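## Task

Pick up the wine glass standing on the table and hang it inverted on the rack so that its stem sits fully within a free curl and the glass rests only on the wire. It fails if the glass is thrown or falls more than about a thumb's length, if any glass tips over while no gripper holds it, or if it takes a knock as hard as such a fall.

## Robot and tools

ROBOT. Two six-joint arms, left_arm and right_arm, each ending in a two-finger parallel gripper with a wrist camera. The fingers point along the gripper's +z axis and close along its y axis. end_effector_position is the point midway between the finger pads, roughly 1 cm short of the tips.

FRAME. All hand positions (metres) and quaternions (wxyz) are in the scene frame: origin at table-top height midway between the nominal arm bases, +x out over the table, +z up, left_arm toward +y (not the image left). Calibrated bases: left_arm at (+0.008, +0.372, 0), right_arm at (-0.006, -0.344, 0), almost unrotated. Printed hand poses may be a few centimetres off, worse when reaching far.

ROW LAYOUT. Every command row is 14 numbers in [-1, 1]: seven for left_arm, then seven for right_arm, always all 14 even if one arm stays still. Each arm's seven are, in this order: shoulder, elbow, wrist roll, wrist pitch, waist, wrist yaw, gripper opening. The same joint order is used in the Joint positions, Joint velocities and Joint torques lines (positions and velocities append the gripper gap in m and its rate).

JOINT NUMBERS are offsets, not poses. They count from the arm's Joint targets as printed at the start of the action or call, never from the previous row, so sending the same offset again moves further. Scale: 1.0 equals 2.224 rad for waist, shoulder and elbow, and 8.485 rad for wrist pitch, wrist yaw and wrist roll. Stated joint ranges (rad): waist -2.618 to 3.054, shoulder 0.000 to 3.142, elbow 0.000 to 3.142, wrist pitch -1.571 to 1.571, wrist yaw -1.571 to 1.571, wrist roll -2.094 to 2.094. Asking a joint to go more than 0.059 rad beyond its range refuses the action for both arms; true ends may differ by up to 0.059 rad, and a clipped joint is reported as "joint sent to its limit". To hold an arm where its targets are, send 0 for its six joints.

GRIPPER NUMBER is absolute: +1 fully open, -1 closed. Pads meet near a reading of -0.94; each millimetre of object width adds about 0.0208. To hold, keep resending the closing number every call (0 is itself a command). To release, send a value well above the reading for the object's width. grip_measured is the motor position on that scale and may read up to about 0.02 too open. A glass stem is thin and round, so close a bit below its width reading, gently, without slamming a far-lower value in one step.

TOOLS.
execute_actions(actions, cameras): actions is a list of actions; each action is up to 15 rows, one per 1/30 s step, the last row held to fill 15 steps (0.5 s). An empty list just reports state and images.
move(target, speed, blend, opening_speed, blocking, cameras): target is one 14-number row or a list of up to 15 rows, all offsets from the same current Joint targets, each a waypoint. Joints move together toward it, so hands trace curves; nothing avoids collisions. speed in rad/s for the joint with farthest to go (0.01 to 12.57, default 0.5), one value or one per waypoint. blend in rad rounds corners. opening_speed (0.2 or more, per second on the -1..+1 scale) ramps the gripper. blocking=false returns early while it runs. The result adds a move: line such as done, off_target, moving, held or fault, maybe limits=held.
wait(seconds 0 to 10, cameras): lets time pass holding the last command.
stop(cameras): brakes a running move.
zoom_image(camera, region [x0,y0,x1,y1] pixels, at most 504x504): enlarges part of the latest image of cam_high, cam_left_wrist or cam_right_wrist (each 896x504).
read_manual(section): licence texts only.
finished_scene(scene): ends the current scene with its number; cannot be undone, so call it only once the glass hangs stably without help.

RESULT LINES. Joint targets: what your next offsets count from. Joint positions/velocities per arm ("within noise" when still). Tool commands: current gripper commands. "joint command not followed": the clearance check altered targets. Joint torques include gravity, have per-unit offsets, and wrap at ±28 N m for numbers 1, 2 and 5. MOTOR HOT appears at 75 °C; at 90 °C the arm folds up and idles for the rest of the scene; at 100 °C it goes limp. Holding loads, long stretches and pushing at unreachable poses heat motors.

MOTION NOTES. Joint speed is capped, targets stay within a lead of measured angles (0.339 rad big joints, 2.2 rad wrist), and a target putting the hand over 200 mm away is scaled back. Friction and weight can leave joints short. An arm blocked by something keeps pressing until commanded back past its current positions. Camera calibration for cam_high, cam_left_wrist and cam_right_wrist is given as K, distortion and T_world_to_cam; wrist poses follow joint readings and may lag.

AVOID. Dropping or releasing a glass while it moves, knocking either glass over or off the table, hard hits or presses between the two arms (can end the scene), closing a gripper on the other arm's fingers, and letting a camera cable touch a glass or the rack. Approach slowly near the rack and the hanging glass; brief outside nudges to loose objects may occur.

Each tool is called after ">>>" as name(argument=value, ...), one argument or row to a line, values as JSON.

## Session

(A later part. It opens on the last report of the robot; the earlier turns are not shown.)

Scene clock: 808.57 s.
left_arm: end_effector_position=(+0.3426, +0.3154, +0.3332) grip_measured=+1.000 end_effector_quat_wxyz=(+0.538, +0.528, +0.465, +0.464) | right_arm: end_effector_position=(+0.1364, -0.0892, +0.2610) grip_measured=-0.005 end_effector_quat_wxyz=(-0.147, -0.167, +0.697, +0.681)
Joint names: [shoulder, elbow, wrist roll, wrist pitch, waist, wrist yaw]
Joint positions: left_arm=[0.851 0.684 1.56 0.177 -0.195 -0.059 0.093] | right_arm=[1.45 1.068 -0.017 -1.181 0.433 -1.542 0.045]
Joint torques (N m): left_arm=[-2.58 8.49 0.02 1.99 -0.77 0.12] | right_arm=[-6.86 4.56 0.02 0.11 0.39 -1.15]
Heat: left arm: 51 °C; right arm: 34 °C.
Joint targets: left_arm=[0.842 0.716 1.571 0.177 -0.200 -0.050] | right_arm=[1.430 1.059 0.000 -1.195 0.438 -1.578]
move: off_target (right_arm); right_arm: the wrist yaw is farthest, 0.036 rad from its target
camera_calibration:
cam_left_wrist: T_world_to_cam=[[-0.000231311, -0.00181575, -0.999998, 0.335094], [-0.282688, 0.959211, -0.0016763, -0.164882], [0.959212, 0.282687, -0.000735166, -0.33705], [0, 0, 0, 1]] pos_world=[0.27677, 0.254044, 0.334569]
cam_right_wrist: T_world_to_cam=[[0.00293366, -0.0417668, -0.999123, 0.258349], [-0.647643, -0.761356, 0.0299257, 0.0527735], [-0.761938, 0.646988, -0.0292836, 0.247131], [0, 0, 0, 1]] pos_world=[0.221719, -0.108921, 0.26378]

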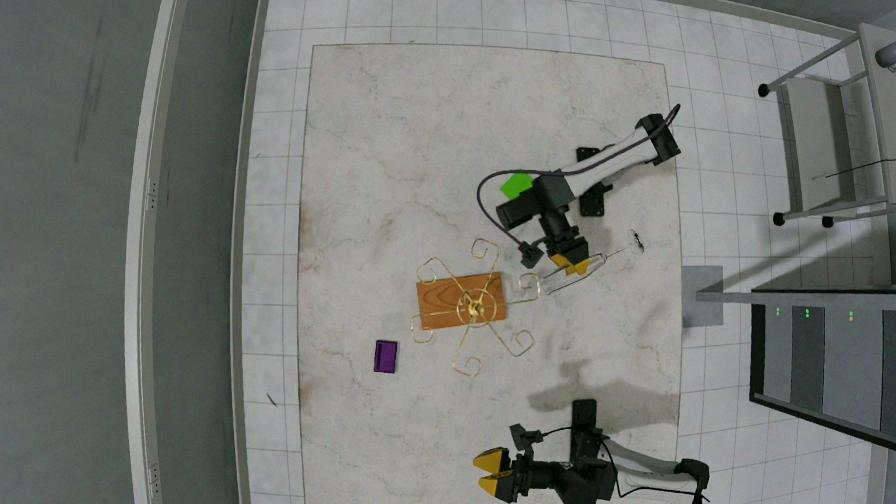

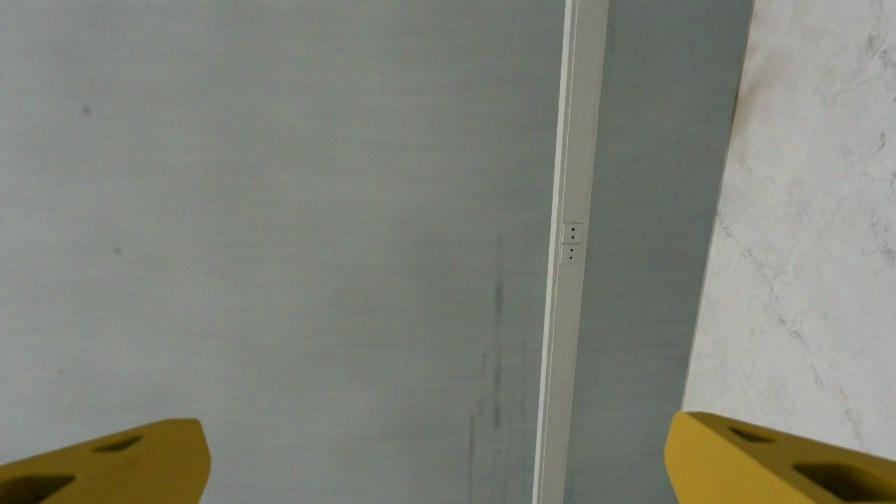

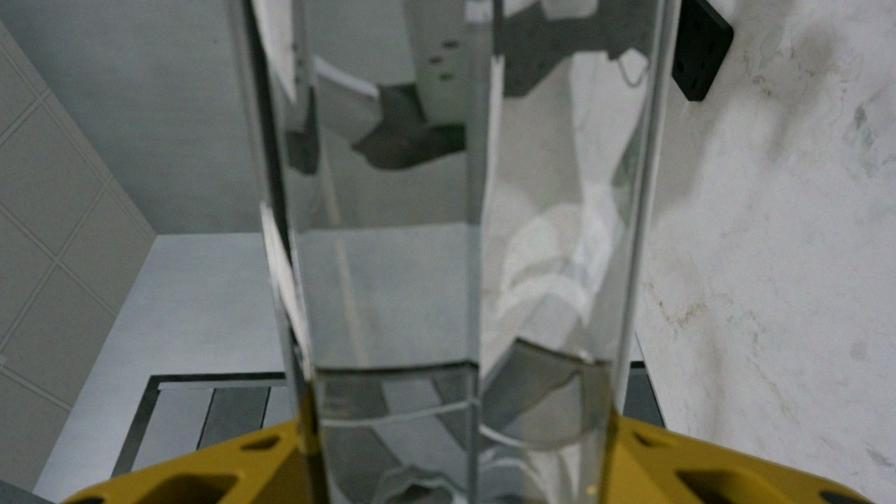

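>>> move(
  target=[
    [0.0351,-0.1259,0,0.0343,-0.1124,0,1,0,0,0,0,0,0,-0.2],
    [0.0351,-0.1259,0,0.0343,-0.5171,-0.0171,1,0,0,0,0,0,0,-0.2],
  ],
  speed=0.6,
  blend=0.05,
  cameras=["all"],
)

>>> zoom_image(
  camera="cam_high",
  region=[470, 200, 660, 390],
)

Scene clock: 904.63 s.
left_arm: end_effector_position=(+0.1141, +0.0428, +0.2571) grip_measured=+1.000 end_effector_quat_wxyz=(+0.682, +0.702, +0.147, +0.140) | right_arm: end_effector_position=(+0.1364, -0.0892, +0.2610) grip_measured=-0.005 end_effector_quat_wxyz=(-0.147, -0.167, +0.697, +0.681)
Joint names: [shoulder, elbow, wrist roll, wrist pitch, waist, wrist yaw]
Joint positions: left_arm=[0.918 0.442 1.561 0.446 -1.346 -0.184 0.093] | right_arm=[1.45 1.068 -0.016 -1.181 0.433 -1.542 0.045]
Joint torques (N m): left_arm=[-2.03 5.49 0.01 2.21 -0.84 -0.06] | right_arm=[-6.82 4.64 0.03 0.14 0.39 -1.16]
Heat: left arm: 52 °C; right arm: 35 °C.
Joint targets: left_arm=[0.921 0.436 1.571 0.468 -1.350 -0.195] | right_arm=[1.430 1.059 0.000 -1.195 0.438 -1.578]
move: off_target (right_arm); right_arm: the wrist yaw is farthest, 0.036 rad from its target
camera_calibration:
cam_left_wrist: T_world_to_cam=[[-0.0113645, 0.0389511, -0.999176, 0.257818], [0.674027, 0.738405, 0.0211191, -0.0737138], [0.738619, -0.673232, -0.0346457, 0.0338975], [0, 0, 0, 1]] pos_world=[0.0275777, 0.0672092, 0.260337]
cam_right_wrist: T_world_to_cam=[[0.00184287, -0.0422851, -0.999104, 0.258431], [-0.647626, -0.761326, 0.0310271, 0.0524853], [-0.761956, 0.646988, -0.0287879, 0.247002], [0, 0, 0, 1]] pos_world=[0.221719, -0.108921, 0.263681]

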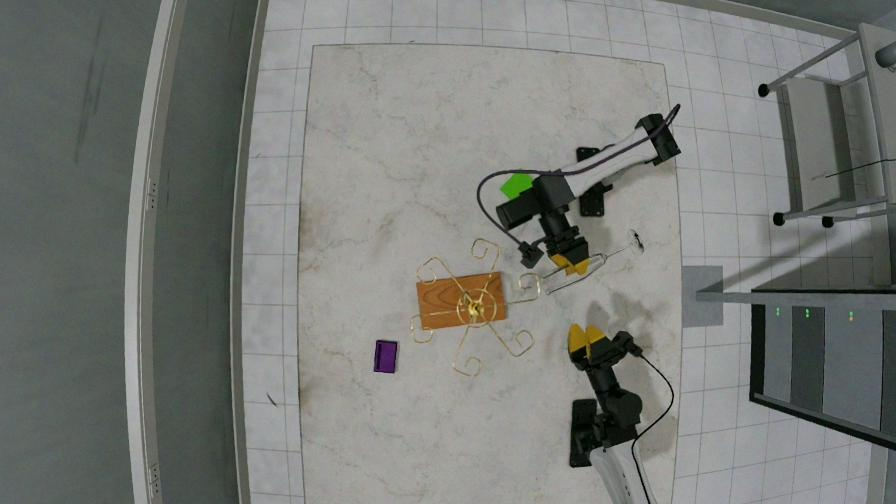

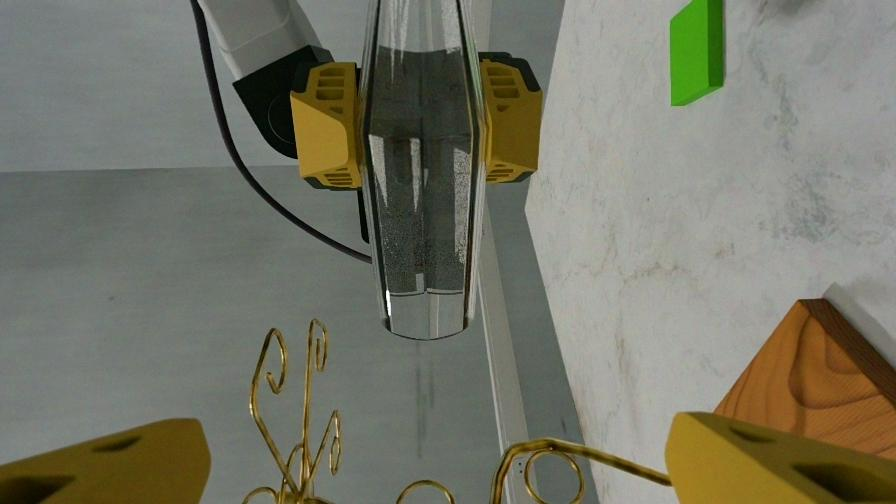

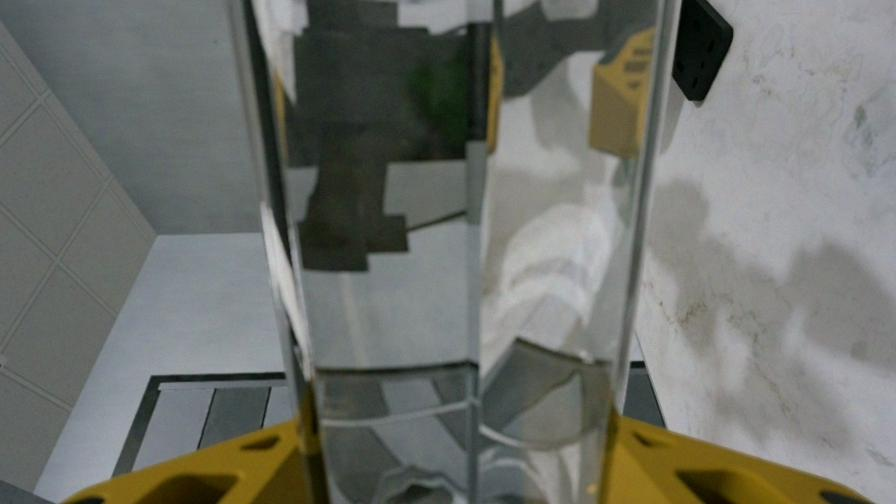

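Scaled by 2.653 from the camera's 896x504 image, which has a finer 1280x720 frame.

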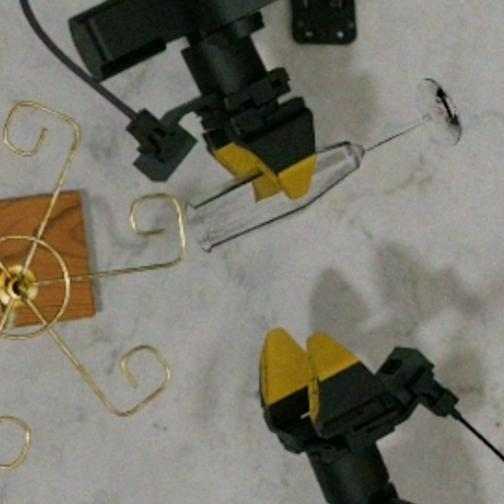

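>>> move(
  target=[0.1920,0.1052,0,0.0299,0.0297,0.0091,1,0,0,0,0,0,0,-0.2],
  speed=0.3,
  cameras=["cam_high","cam_left_wrist"],
)

>>> zoom_image(
  camera="cam_high",
  region=[500, 210, 660, 370],
)

Scene clock: 976.43 s.
left_arm: end_effector_position=(+0.1470, -0.0319, +0.2564) grip_measured=+1.000 end_effector_quat_wxyz=(+0.691, +0.693, +0.148, +0.142) | right_arm: end_effector_position=(+0.1364, -0.0892, +0.2610) grip_measured=-0.005 end_effector_quat_wxyz=(-0.147, -0.167, +0.697, +0.681)
Joint names: [shoulder, elbow, wrist roll, wrist pitch, waist, wrist yaw]
Joint positions: left_arm=[1.34 0.637 1.562 0.698 -1.29 -0.132 0.093] | right_arm=[1.45 1.068 -0.016 -1.181 0.433 -1.542 0.045]
Joint torques (N m): left_arm=[-5.15 8.35 -0.02 2.24 0.01 0.04] | right_arm=[-6.9 4.9 0.04 0.17 0.38 -1.16]
Heat: left arm: 54 °C; right arm: 35 °C.
Joint targets: left_arm=[1.348 0.670 1.571 0.722 -1.284 -0.118] | right_arm=[1.430 1.059 0.000 -1.195 0.438 -1.578]
move: off_target (right_arm); right_arm: the wrist yaw is farthest, 0.036 rad from its target
camera_calibration:
cam_left_wrist: T_world_to_cam=[[-0.00595494, 0.0152441, -0.999866, 0.259099], [0.670318, 0.742038, 0.00732096, -0.036548], [0.74205, -0.670185, -0.0146372, -0.0461276], [0, 0, 0, 1]] pos_world=[0.0602707, -0.00774374, 0.258656]
Images, in order (width x height): cam_high 896x504, cam_left_wrist 896x504.

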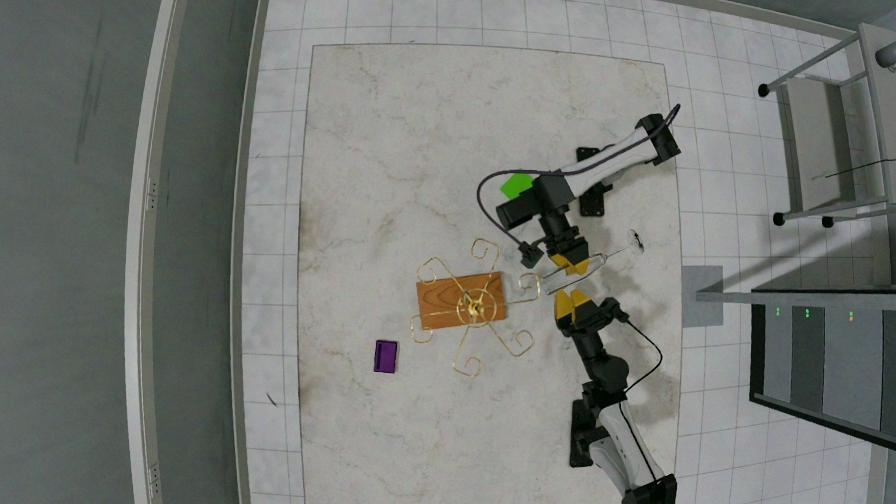

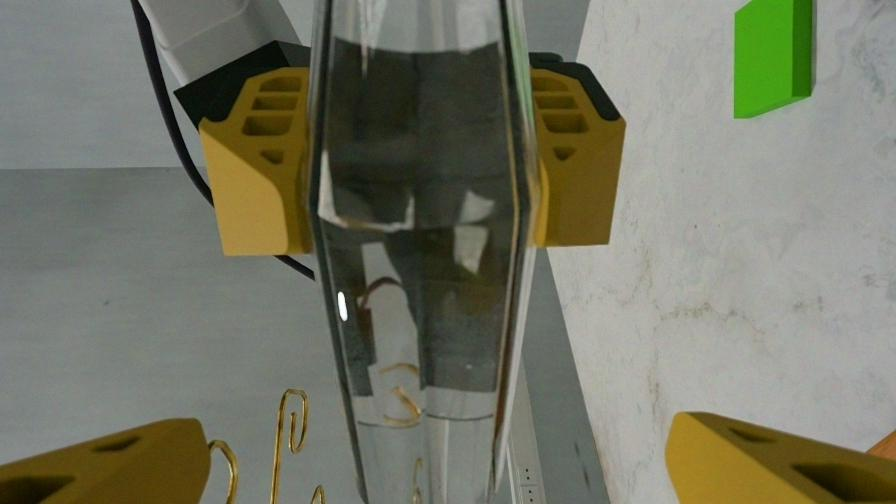

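Scaled by 3.150 from the camera's 896x504 image, which has a finer 1280x720 frame.

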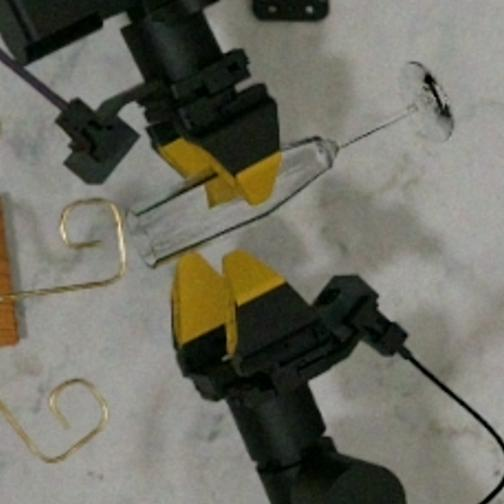

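>>> zoom_image(
  camera="cam_left_wrist",
  region=[180, 40, 650, 300],
)

>>> zoom_image(
  camera="cam_high",
  region=[530, 230, 610, 330],
)

Scaled by 1.072 from the camera's 896x504 image, which has a finer 1280x720 frame.

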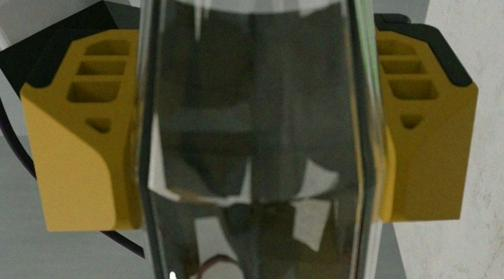

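Scaled by 5.040 from the camera's 896x504 image, which has a finer 1280x720 frame.

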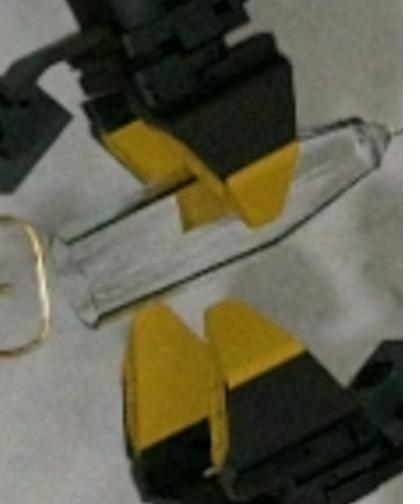

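>>> move(
  target=[0.0369,0.0324,0,0.0018,0.0207,0.0059,1,0,0,0,0,0,0,-0.2],
  speed=0.1,
  cameras=["cam_high","cam_left_wrist"],
)

>>> zoom_image(
  camera="cam_high",
  region=[530, 230, 610, 330],
)

Scene clock: 1157.10 s.
left_arm: end_effector_position=(+0.1644, -0.0473, +0.2608) grip_measured=+1.000 end_effector_quat_wxyz=(+0.694, +0.691, +0.147, +0.141) | right_arm: end_effector_position=(+0.1364, -0.0892, +0.2610) grip_measured=-0.005 end_effector_quat_wxyz=(-0.147, -0.167, +0.697, +0.681)
Joint names: [shoulder, elbow, wrist roll, wrist pitch, waist, wrist yaw]
Joint positions: left_arm=[1.42 0.71 1.562 0.713 -1.243 -0.083 0.093] | right_arm=[1.45 1.068 -0.016 -1.181 0.433 -1.542 0.045]
Joint torques (N m): left_arm=[-5.68 8.06 -0.04 2.21 0.05 0.18] | right_arm=[-6.72 4.72 0 0.11 0.29 -1.15]
Heat: left arm: 58 °C; right arm: 36 °C.
Joint targets: left_arm=[1.430 0.742 1.571 0.737 -1.238 -0.068] | right_arm=[1.430 1.059 0.000 -1.195 0.438 -1.578]
move: off_target (right_arm); right_arm: the wrist yaw is farthest, 0.036 rad from its target
camera_calibration:
cam_left_wrist: T_world_to_cam=[[-0.00346962, 0.007239, -0.999968, 0.26299], [0.672553, 0.740043, 0.00302376, -0.0361247], [0.740041, -0.672521, -0.00743628, -0.0710177], [0, 0, 0, 1]] pos_world=[0.0777642, -0.0229309, 0.262563]
Images, in order (width x height): cam_high 896x504, cam_left_wrist 896x504.

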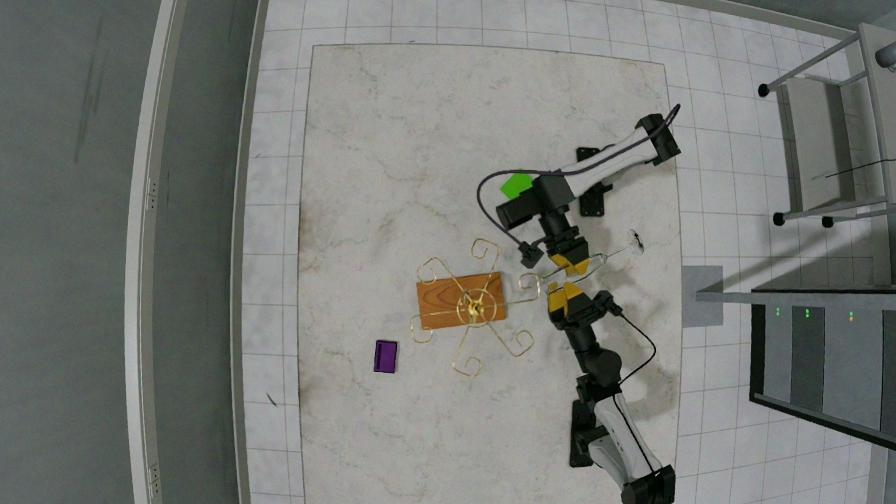

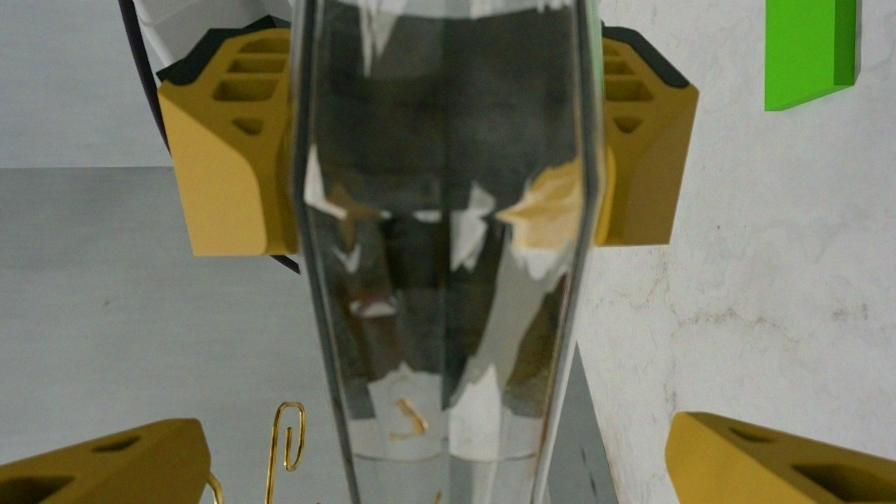

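Scaled by 5.040 from the camera's 896x504 image, which has a finer 1280x720 frame.

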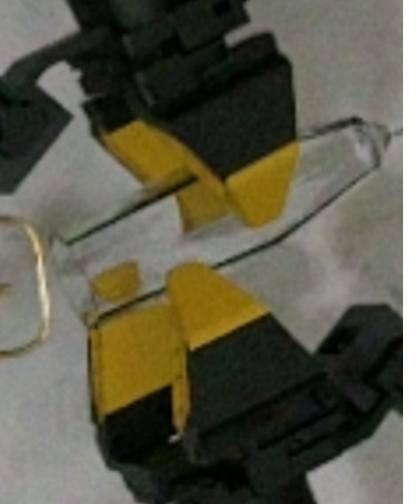

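>>> zoom_image(
  camera="cam_left_wrist",
  region=[180, 300, 700, 504],
)

Region (180, 300, 700, 504) is 520x204 pixels. A region can be at most 504 by 504 pixels.

>>> zoom_image(
  camera="cam_left_wrist",
  region=[196, 304, 696, 504],
)

Scaled by 1.008 from the camera's 896x504 image, which has a finer 1280x720 frame.

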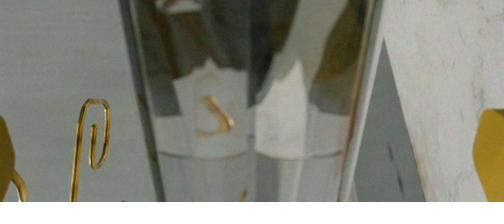

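>>> move(
  target=[0.0198,0.0148,0,0.0009,0,0,1,0,0,0,0,0,0,-0.2],
  speed=0.06,
  cameras=["cam_high","cam_left_wrist"],
)

>>> zoom_image(
  camera="cam_left_wrist",
  region=[196, 204, 696, 504],
)

>>> zoom_image(
  camera="cam_high",
  region=[530, 230, 610, 330],
)

Scene clock: 1201.67 s.
left_arm: end_effector_position=(+0.1675, -0.0570, +0.2591) grip_measured=+1.000 end_effector_quat_wxyz=(+0.693, +0.692, +0.147, +0.140) | right_arm: end_effector_position=(+0.1364, -0.0892, +0.2610) grip_measured=-0.005 end_effector_quat_wxyz=(-0.147, -0.167, +0.697, +0.681)
Joint names: [shoulder, elbow, wrist roll, wrist pitch, waist, wrist yaw]
Joint positions: left_arm=[1.464 0.743 1.562 0.721 -1.243 -0.082 0.093] | right_arm=[1.45 1.068 -0.016 -1.181 0.433 -1.542 0.045]
Joint torques (N m): left_arm=[-6.04 8.12 -0.04 2.22 -0.1 0.12] | right_arm=[-6.79 4.71 0.02 0.14 0.49 -1.16]
Heat: left arm: 56 °C; right arm: 36 °C.
Joint targets: left_arm=[1.474 0.775 1.571 0.745 -1.238 -0.067] | right_arm=[1.430 1.059 0.000 -1.195 0.438 -1.578]
move: off_target (right_arm); right_arm: the wrist yaw is farthest, 0.036 rad from its target
camera_calibration:
cam_left_wrist: T_world_to_cam=[[-0.00460338, 0.0104448, -0.999935, 0.261755], [0.673415, 0.73925, 0.00462161, -0.0316093], [0.73925, -0.67335, -0.0104367, -0.0789645], [0, 0, 0, 1]] pos_world=[0.0808656, -0.0325376, 0.26106]
Images, in order (width x height): cam_high 896x504, cam_left_wrist 896x504.

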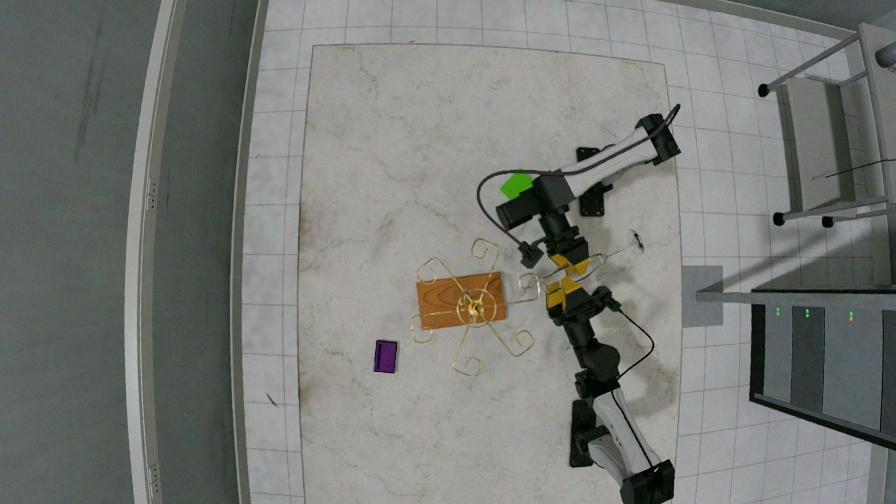

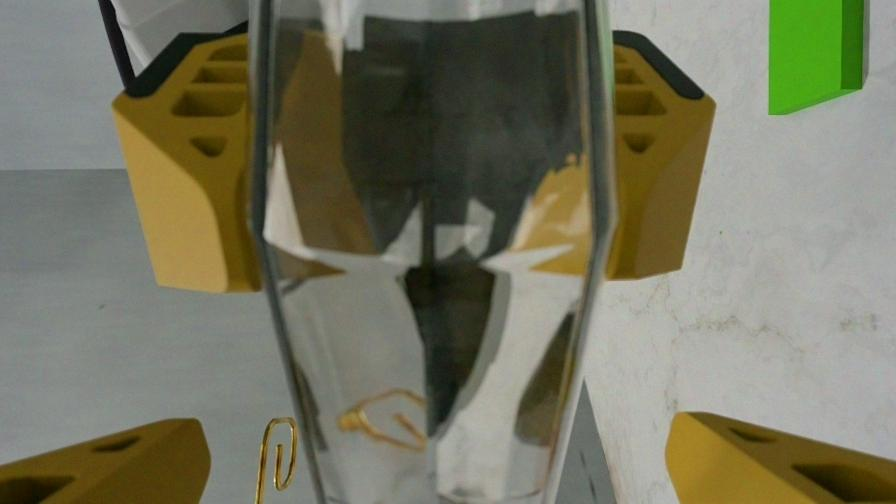

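Scaled by 1.008 from the camera's 896x504 image, which has a finer 1280x720 frame.

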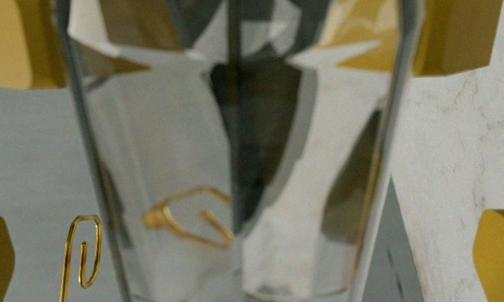

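Scaled by 5.040 from the camera's 896x504 image, which has a finer 1280x720 frame.

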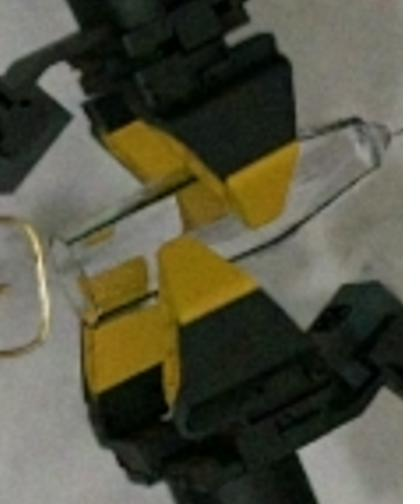

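>>> move(
  target=[0,0,0,0,0,0,-0.18,0,0,0,0,0,0,-0.2],
  opening_speed=0.35,
  cameras=["cam_high","cam_left_wrist","cam_right_wrist"],
)

Scene clock: 1215.40 s.
left_arm: end_effector_position=(+0.1675, -0.0571, +0.2595) grip_measured=-0.092 end_effector_quat_wxyz=(+0.694, +0.691, +0.146, +0.140) | right_arm: end_effector_position=(+0.1364, -0.0892, +0.2610) grip_measured=-0.005 end_effector_quat_wxyz=(-0.147, -0.167, +0.697, +0.681)
Joint names: [shoulder, elbow, wrist roll, wrist pitch, waist, wrist yaw]
Joint positions: left_arm=[1.464 0.743 1.562 0.723 -1.243 -0.081 0.041] | right_arm=[1.45 1.068 -0.016 -1.181 0.433 -1.542 0.045]
Joint torques (N m): left_arm=[-5.9 8.27 0.01 2.19 -0.09 0.14] | right_arm=[-6.75 4.71 -0.04 0.15 0.44 -1.16]
Heat: left arm: 57 °C; right arm: 36 °C.
Joint targets: left_arm=[1.473 0.775 1.571 0.745 -1.238 -0.067] | right_arm=[1.430 1.059 0.000 -1.195 0.438 -1.578]
move: off_target (right_arm); right_arm: the wrist yaw is farthest, 0.036 rad from its target
camera_calibration:
cam_left_wrist: T_world_to_cam=[[-0.00394799, 0.00863688, -0.999955, 0.26195], [0.673663, 0.739029, 0.00372346, -0.0314045], [0.739028, -0.673618, -0.00873603, -0.0793934], [0, 0, 0, 1]] pos_world=[0.0808642, -0.0325344, 0.261362]
cam_right_wrist: T_world_to_cam=[[0.00184287, -0.0422851, -0.999104, 0.258431], [-0.647626, -0.761326, 0.0310271, 0.0524853], [-0.761956, 0.646988, -0.0287879, 0.247002], [0, 0, 0, 1]] pos_world=[0.221719, -0.108921, 0.263681]

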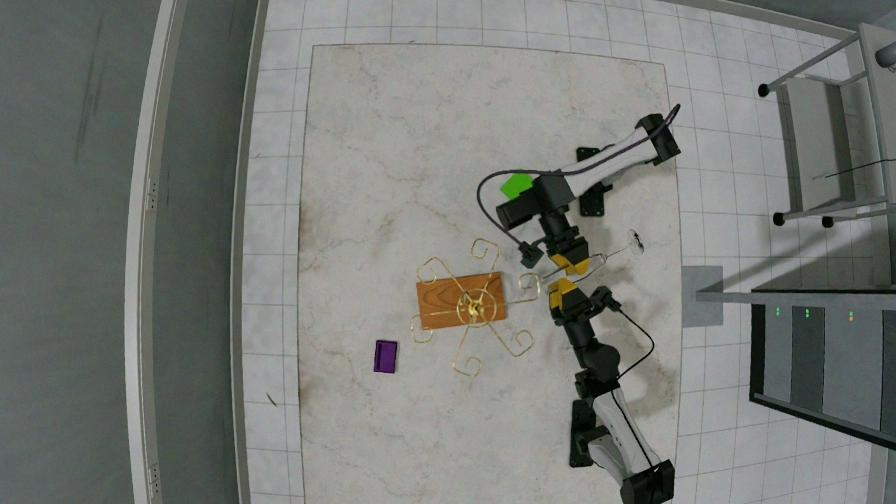

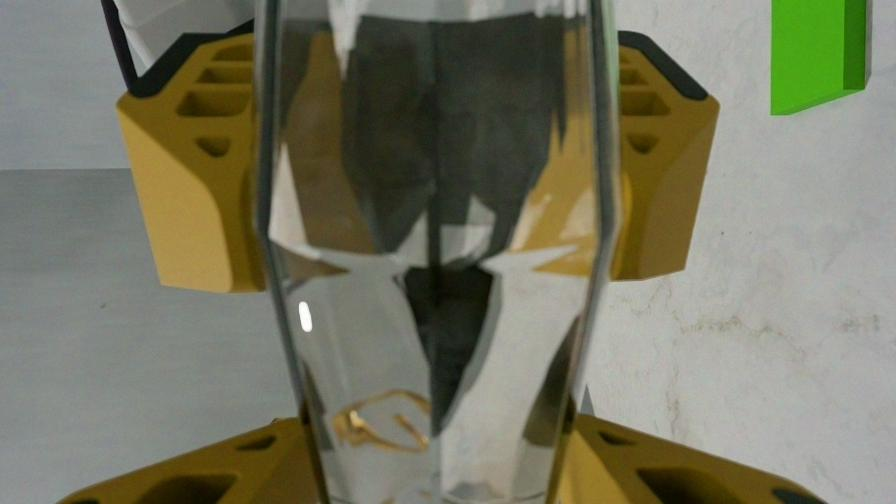

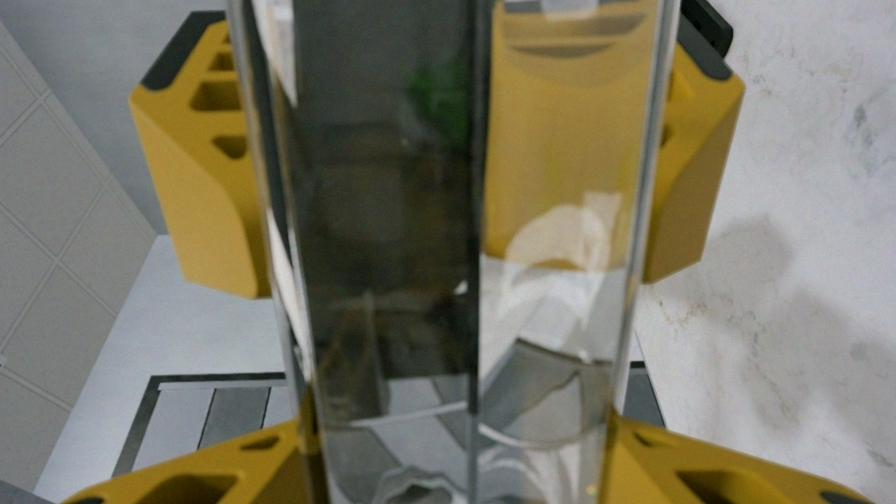

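>>> move(
  target=[0,0,0,0,0,0,-0.30,0,0,0,0,0,0,-0.2],
  opening_speed=0.4,
)

>>> move(
  target=[0,0,0,0,0,0,-0.30,0,0,0,0,0,0,1.0],
  opening_speed=0.5,
  cameras=["all"],
)

Scene clock: 1256.37 s.
left_arm: end_effector_position=(+0.1675, -0.0571, +0.2595) grip_measured=-0.105 end_effector_quat_wxyz=(+0.694, +0.691, +0.146, +0.140) | right_arm: end_effector_position=(+0.1364, -0.0892, +0.2610) grip_measured=-0.005 end_effector_quat_wxyz=(-0.147, -0.167, +0.697, +0.681)
Joint names: [shoulder, elbow, wrist roll, wrist pitch, waist, wrist yaw]
Joint positions: left_arm=[1.464 0.743 1.562 0.723 -1.243 -0.081 0.04] | right_arm=[1.45 1.068 -0.016 -1.181 0.433 -1.542 0.045]
Joint torques (N m): left_arm=[-6 8.18 -0.03 2.19 0.12 0.13] | right_arm=[-6.78 4.72 -0.01 0.14 0.43 -1.16]
Heat: left arm: 58 °C; right arm: 36 °C.
Joint targets: left_arm=[1.473 0.775 1.571 0.744 -1.238 -0.067] | right_arm=[1.430 1.059 0.000 -1.195 0.438 -1.578]
move: off_target (right_arm); right_arm: the wrist yaw is farthest, 0.036 rad from its target
camera_calibration:
cam_left_wrist: T_world_to_cam=[[-0.00394799, 0.00863688, -0.999955, 0.26195], [0.673663, 0.739029, 0.00372346, -0.0314045], [0.739028, -0.673618, -0.00873603, -0.0793934], [0, 0, 0, 1]] pos_world=[0.0808642, -0.0325344, 0.261362]
cam_right_wrist: T_world_to_cam=[[0.00184287, -0.0422851, -0.999104, 0.258431], [-0.647626, -0.761326, 0.0310271, 0.0524853], [-0.761956, 0.646988, -0.0287879, 0.247002], [0, 0, 0, 1]] pos_world=[0.221719, -0.108921, 0.263681]

Scene clock: 1258.97 s.
left_arm: end_effector_position=(+0.1673, -0.0582, +0.2522) grip_measured=-0.105 end_effector_quat_wxyz=(+0.684, +0.701, +0.140, +0.144) | right_arm: end_effector_position=(+0.1363, -0.0892, +0.2650) grip_measured=+0.999 end_effector_quat_wxyz=(-0.153, -0.161, +0.690, +0.689)
Joint names: [shoulder, elbow, wrist roll, wrist pitch, waist, wrist yaw]
Joint positions: left_arm=[1.471 0.743 1.579 0.705 -1.243 -0.078 0.04] | right_arm=[1.45 1.068 -0.005 -1.181 0.433 -1.566 0.093]
Joint torques (N m): left_arm=[-6.83 8.2 -0.22 2.41 -0.08 0.15] | right_arm=[-6.79 4.74 -0.09 0.15 0.35 -0.89]
Heat: left arm: 58 °C; right arm: 36 °C.
Joint targets: left_arm=[1.474 0.775 1.571 0.745 -1.238 -0.067] | right_arm=[1.430 1.059 0.000 -1.195 0.438 -1.577]
move: off_target (left_arm); left_arm: the wrist pitch is farthest, 0.039 rad from its target
camera_calibration:
cam_left_wrist: T_world_to_cam=[[0.00433112, 0.0386653, -0.999243, 0.254796], [0.67591, 0.736314, 0.0314211, -0.0379728], [0.736972, -0.675534, -0.0229452, -0.0762366], [0, 0, 0, 1]] pos_world=[0.0807468, -0.0333923, 0.254047]
cam_right_wrist: T_world_to_cam=[[-0.017951, -0.0256032, -0.999511, 0.266719], [-0.64702, -0.761837, 0.0311353, 0.0522051], [-0.762262, 0.647262, -0.00289002, 0.240271], [0, 0, 0, 1]] pos_world=[0.221715, -0.108918, 0.265657]

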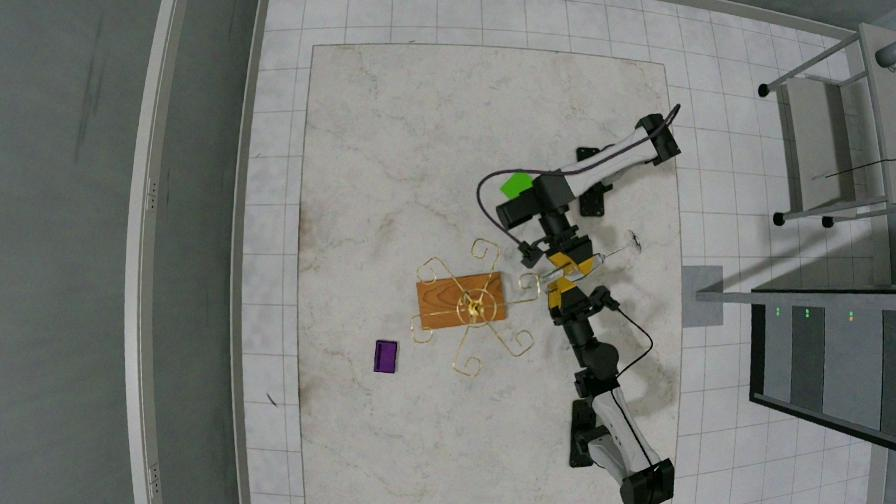

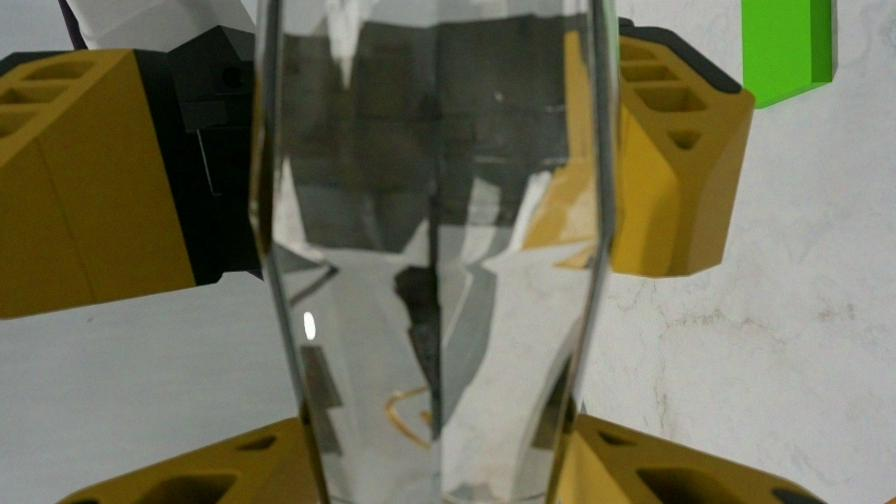

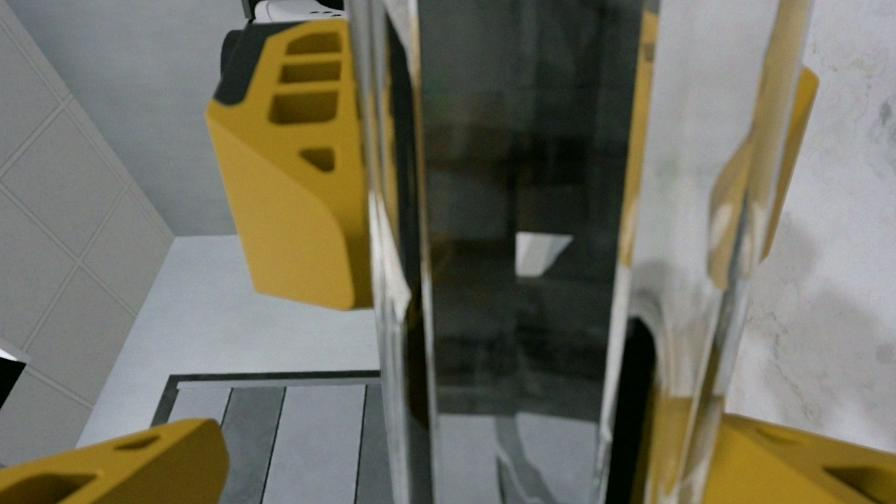

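>>> move(
  target=[
    [0,0,0,0,0,0,-0.30,0.0031,-0.0193,0,0.0088,0,0,1.0],
    [0,0,0,0,0,0,-0.30,-0.0519,-0.0643,0,0.0024,-0.0809,0,1.0],
  ],
  speed=0.12,
  cameras=["all"],
)

Scene clock: 1314.60 s.
left_arm: end_effector_position=(+0.1673, -0.0582, +0.2519) grip_measured=-0.105 end_effector_quat_wxyz=(+0.683, +0.702, +0.140, +0.144) | right_arm: end_effector_position=(+0.1463, -0.1252, +0.2544) grip_measured=+0.999 end_effector_quat_wxyz=(-0.094, -0.104, +0.701, +0.699)
Joint names: [shoulder, elbow, wrist roll, wrist pitch, waist, wrist yaw]
Joint positions: left_arm=[1.471 0.743 1.579 0.704 -1.243 -0.078 0.04] | right_arm=[1.33 0.927 -0.005 -1.16 0.265 -1.567 0.093]
Joint torques (N m): left_arm=[-6.84 8.01 -0.24 2.38 -0.05 0.1] | right_arm=[-5.42 4.51 -0.11 0.19 -0.77 -0.9]
Heat: left arm: 57 °C; right arm: 36 °C.
Joint targets: left_arm=[1.474 0.775 1.571 0.744 -1.238 -0.067] | right_arm=[1.315 0.916 0.000 -1.174 0.258 -1.577]
move: off_target (left_arm); left_arm: the wrist pitch is farthest, 0.041 rad from its target
camera_calibration:
cam_left_wrist: T_world_to_cam=[[0.00427611, 0.0399345, -0.999193, 0.25463], [0.675934, 0.736254, 0.0323183, -0.0381965], [0.73695, -0.675526, -0.0238448, -0.0760125], [0, 0, 0, 1]] pos_world=[0.0807469, -0.0333946, 0.253846]
cam_right_wrist: T_world_to_cam=[[-0.0209183, -0.0207088, -0.999567, 0.25651], [-0.764977, -0.643389, 0.0293385, 0.0640764], [-0.643717, 0.76526, -0.0023832, 0.268431], [0, 0, 0, 1]] pos_world=[0.227176, -0.158881, 0.255159]

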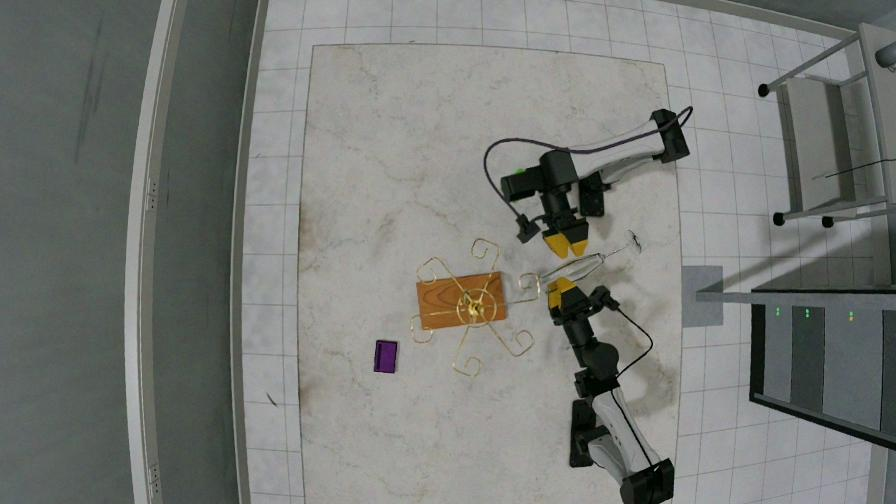

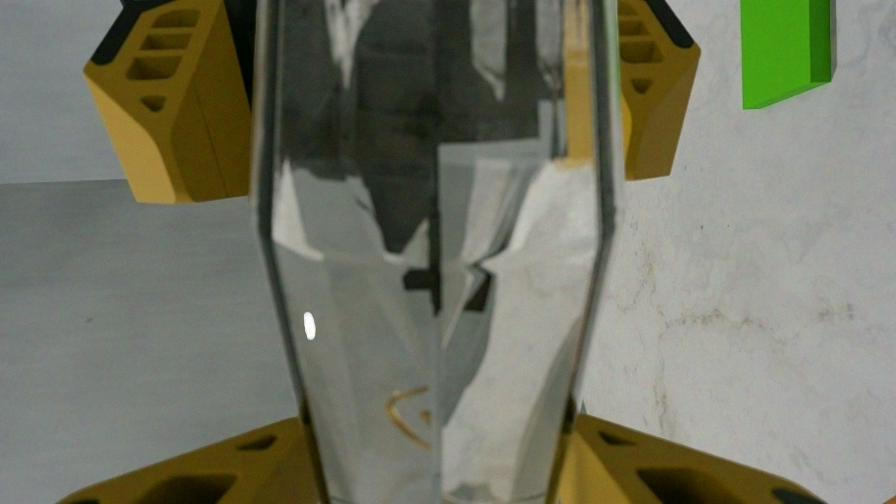

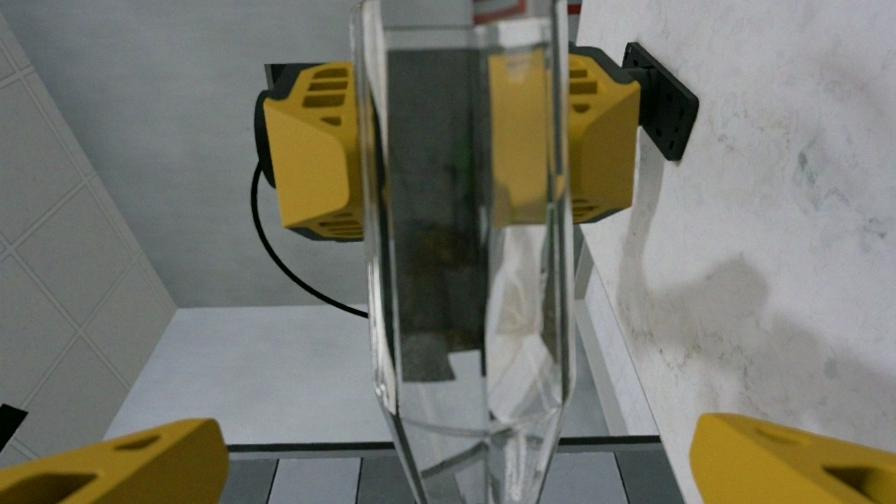

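>>> move(
  target=[
    [0,0,0,0,0,0,-0.30,-0.1720,-0.0971,0,-0.0196,-0.1637,0,1.0],
    [-0.3031,-0.1326,0,-0.0436,0.0940,0.0176,-0.30,0.1142,0.3737,-0.1543,-0.0369,-0.179,0.0090,1.0],
  ],
  speed=[0.3,0.4],
  cameras=["all"],
)

>>> zoom_image(
  camera="cam_high",
  region=[400, 180, 660, 420],
)

Scene clock: 1414.17 s.
left_arm: end_effector_position=(+0.1675, +0.0801, +0.2844) grip_measured=-0.105 end_effector_quat_wxyz=(+0.689, +0.686, +0.160, +0.168) | right_arm: end_effector_position=(+0.2838, -0.2092, +0.3931) grip_measured=+0.999 end_effector_quat_wxyz=(+0.511, -0.474, +0.553, +0.457)
Joint names: [shoulder, elbow, wrist roll, wrist pitch, waist, wrist yaw]
Joint positions: left_arm=[0.816 0.484 1.58 0.339 -1.034 0.067 0.04] | right_arm=[1.563 1.719 -1.296 -1.474 -0.133 -1.508 0.093]
Joint torques (N m): left_arm=[-3.07 5.83 -0.2 2.29 0.05 0.11] | right_arm=[-5.31 7.45 -0.26 0.38 -0.75 -0.73]
Heat: left arm: 59 °C; right arm: 34 °C.
Joint targets: left_arm=[0.799 0.480 1.571 0.374 -1.029 0.082] | right_arm=[1.569 1.748 -1.309 -1.487 -0.140 -1.501]
move: done
camera_calibration:
cam_left_wrist: T_world_to_cam=[[0.0152754, 0.0119899, -0.999811, 0.282112], [0.627671, 0.778249, 0.0189226, -0.132683], [0.778329, -0.627841, 0.00436236, -0.000761242], [0, 0, 0, 1]] pos_world=[0.0795644, 0.0994, 0.284573]
cam_right_wrist: T_world_to_cam=[[0.987462, -0.14637, -0.059119, -0.285953], [-0.119594, -0.449217, -0.885382, 0.328256], [0.103036, 0.881351, -0.461089, 0.414226], [0, 0, 0, 1]] pos_world=[0.278945, -0.259475, 0.464722]

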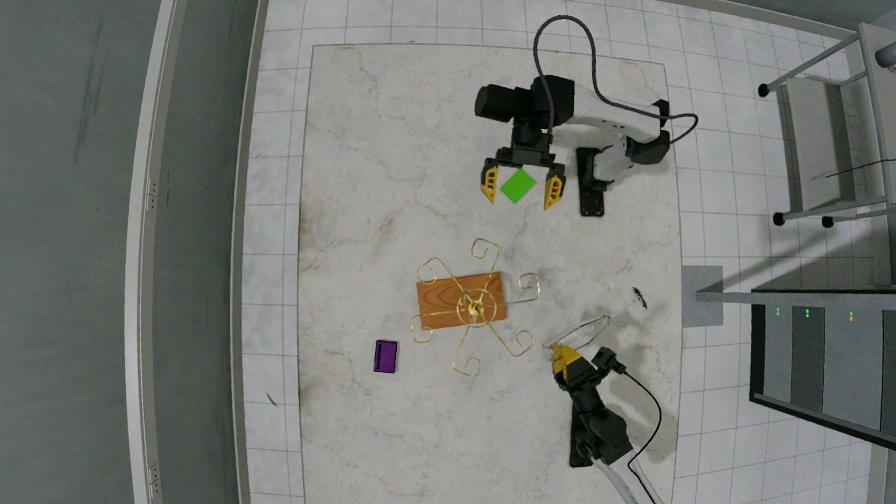

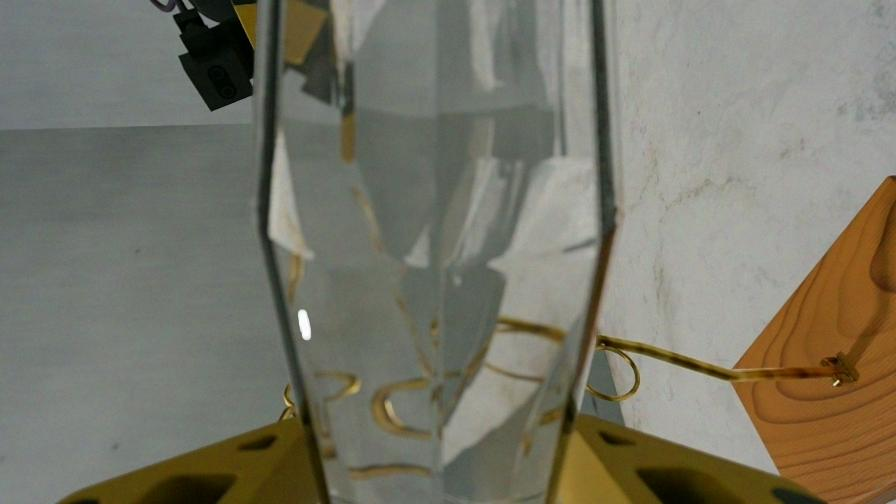

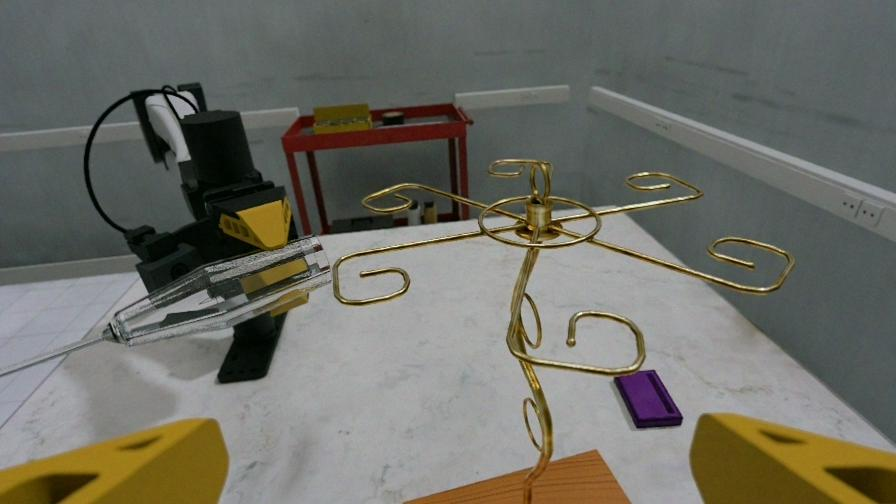

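Scaled by 1.938 from the camera's 896x504 image, which has a finer 1280x720 frame.

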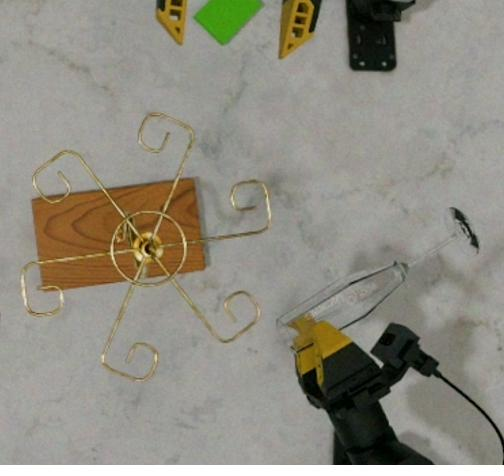

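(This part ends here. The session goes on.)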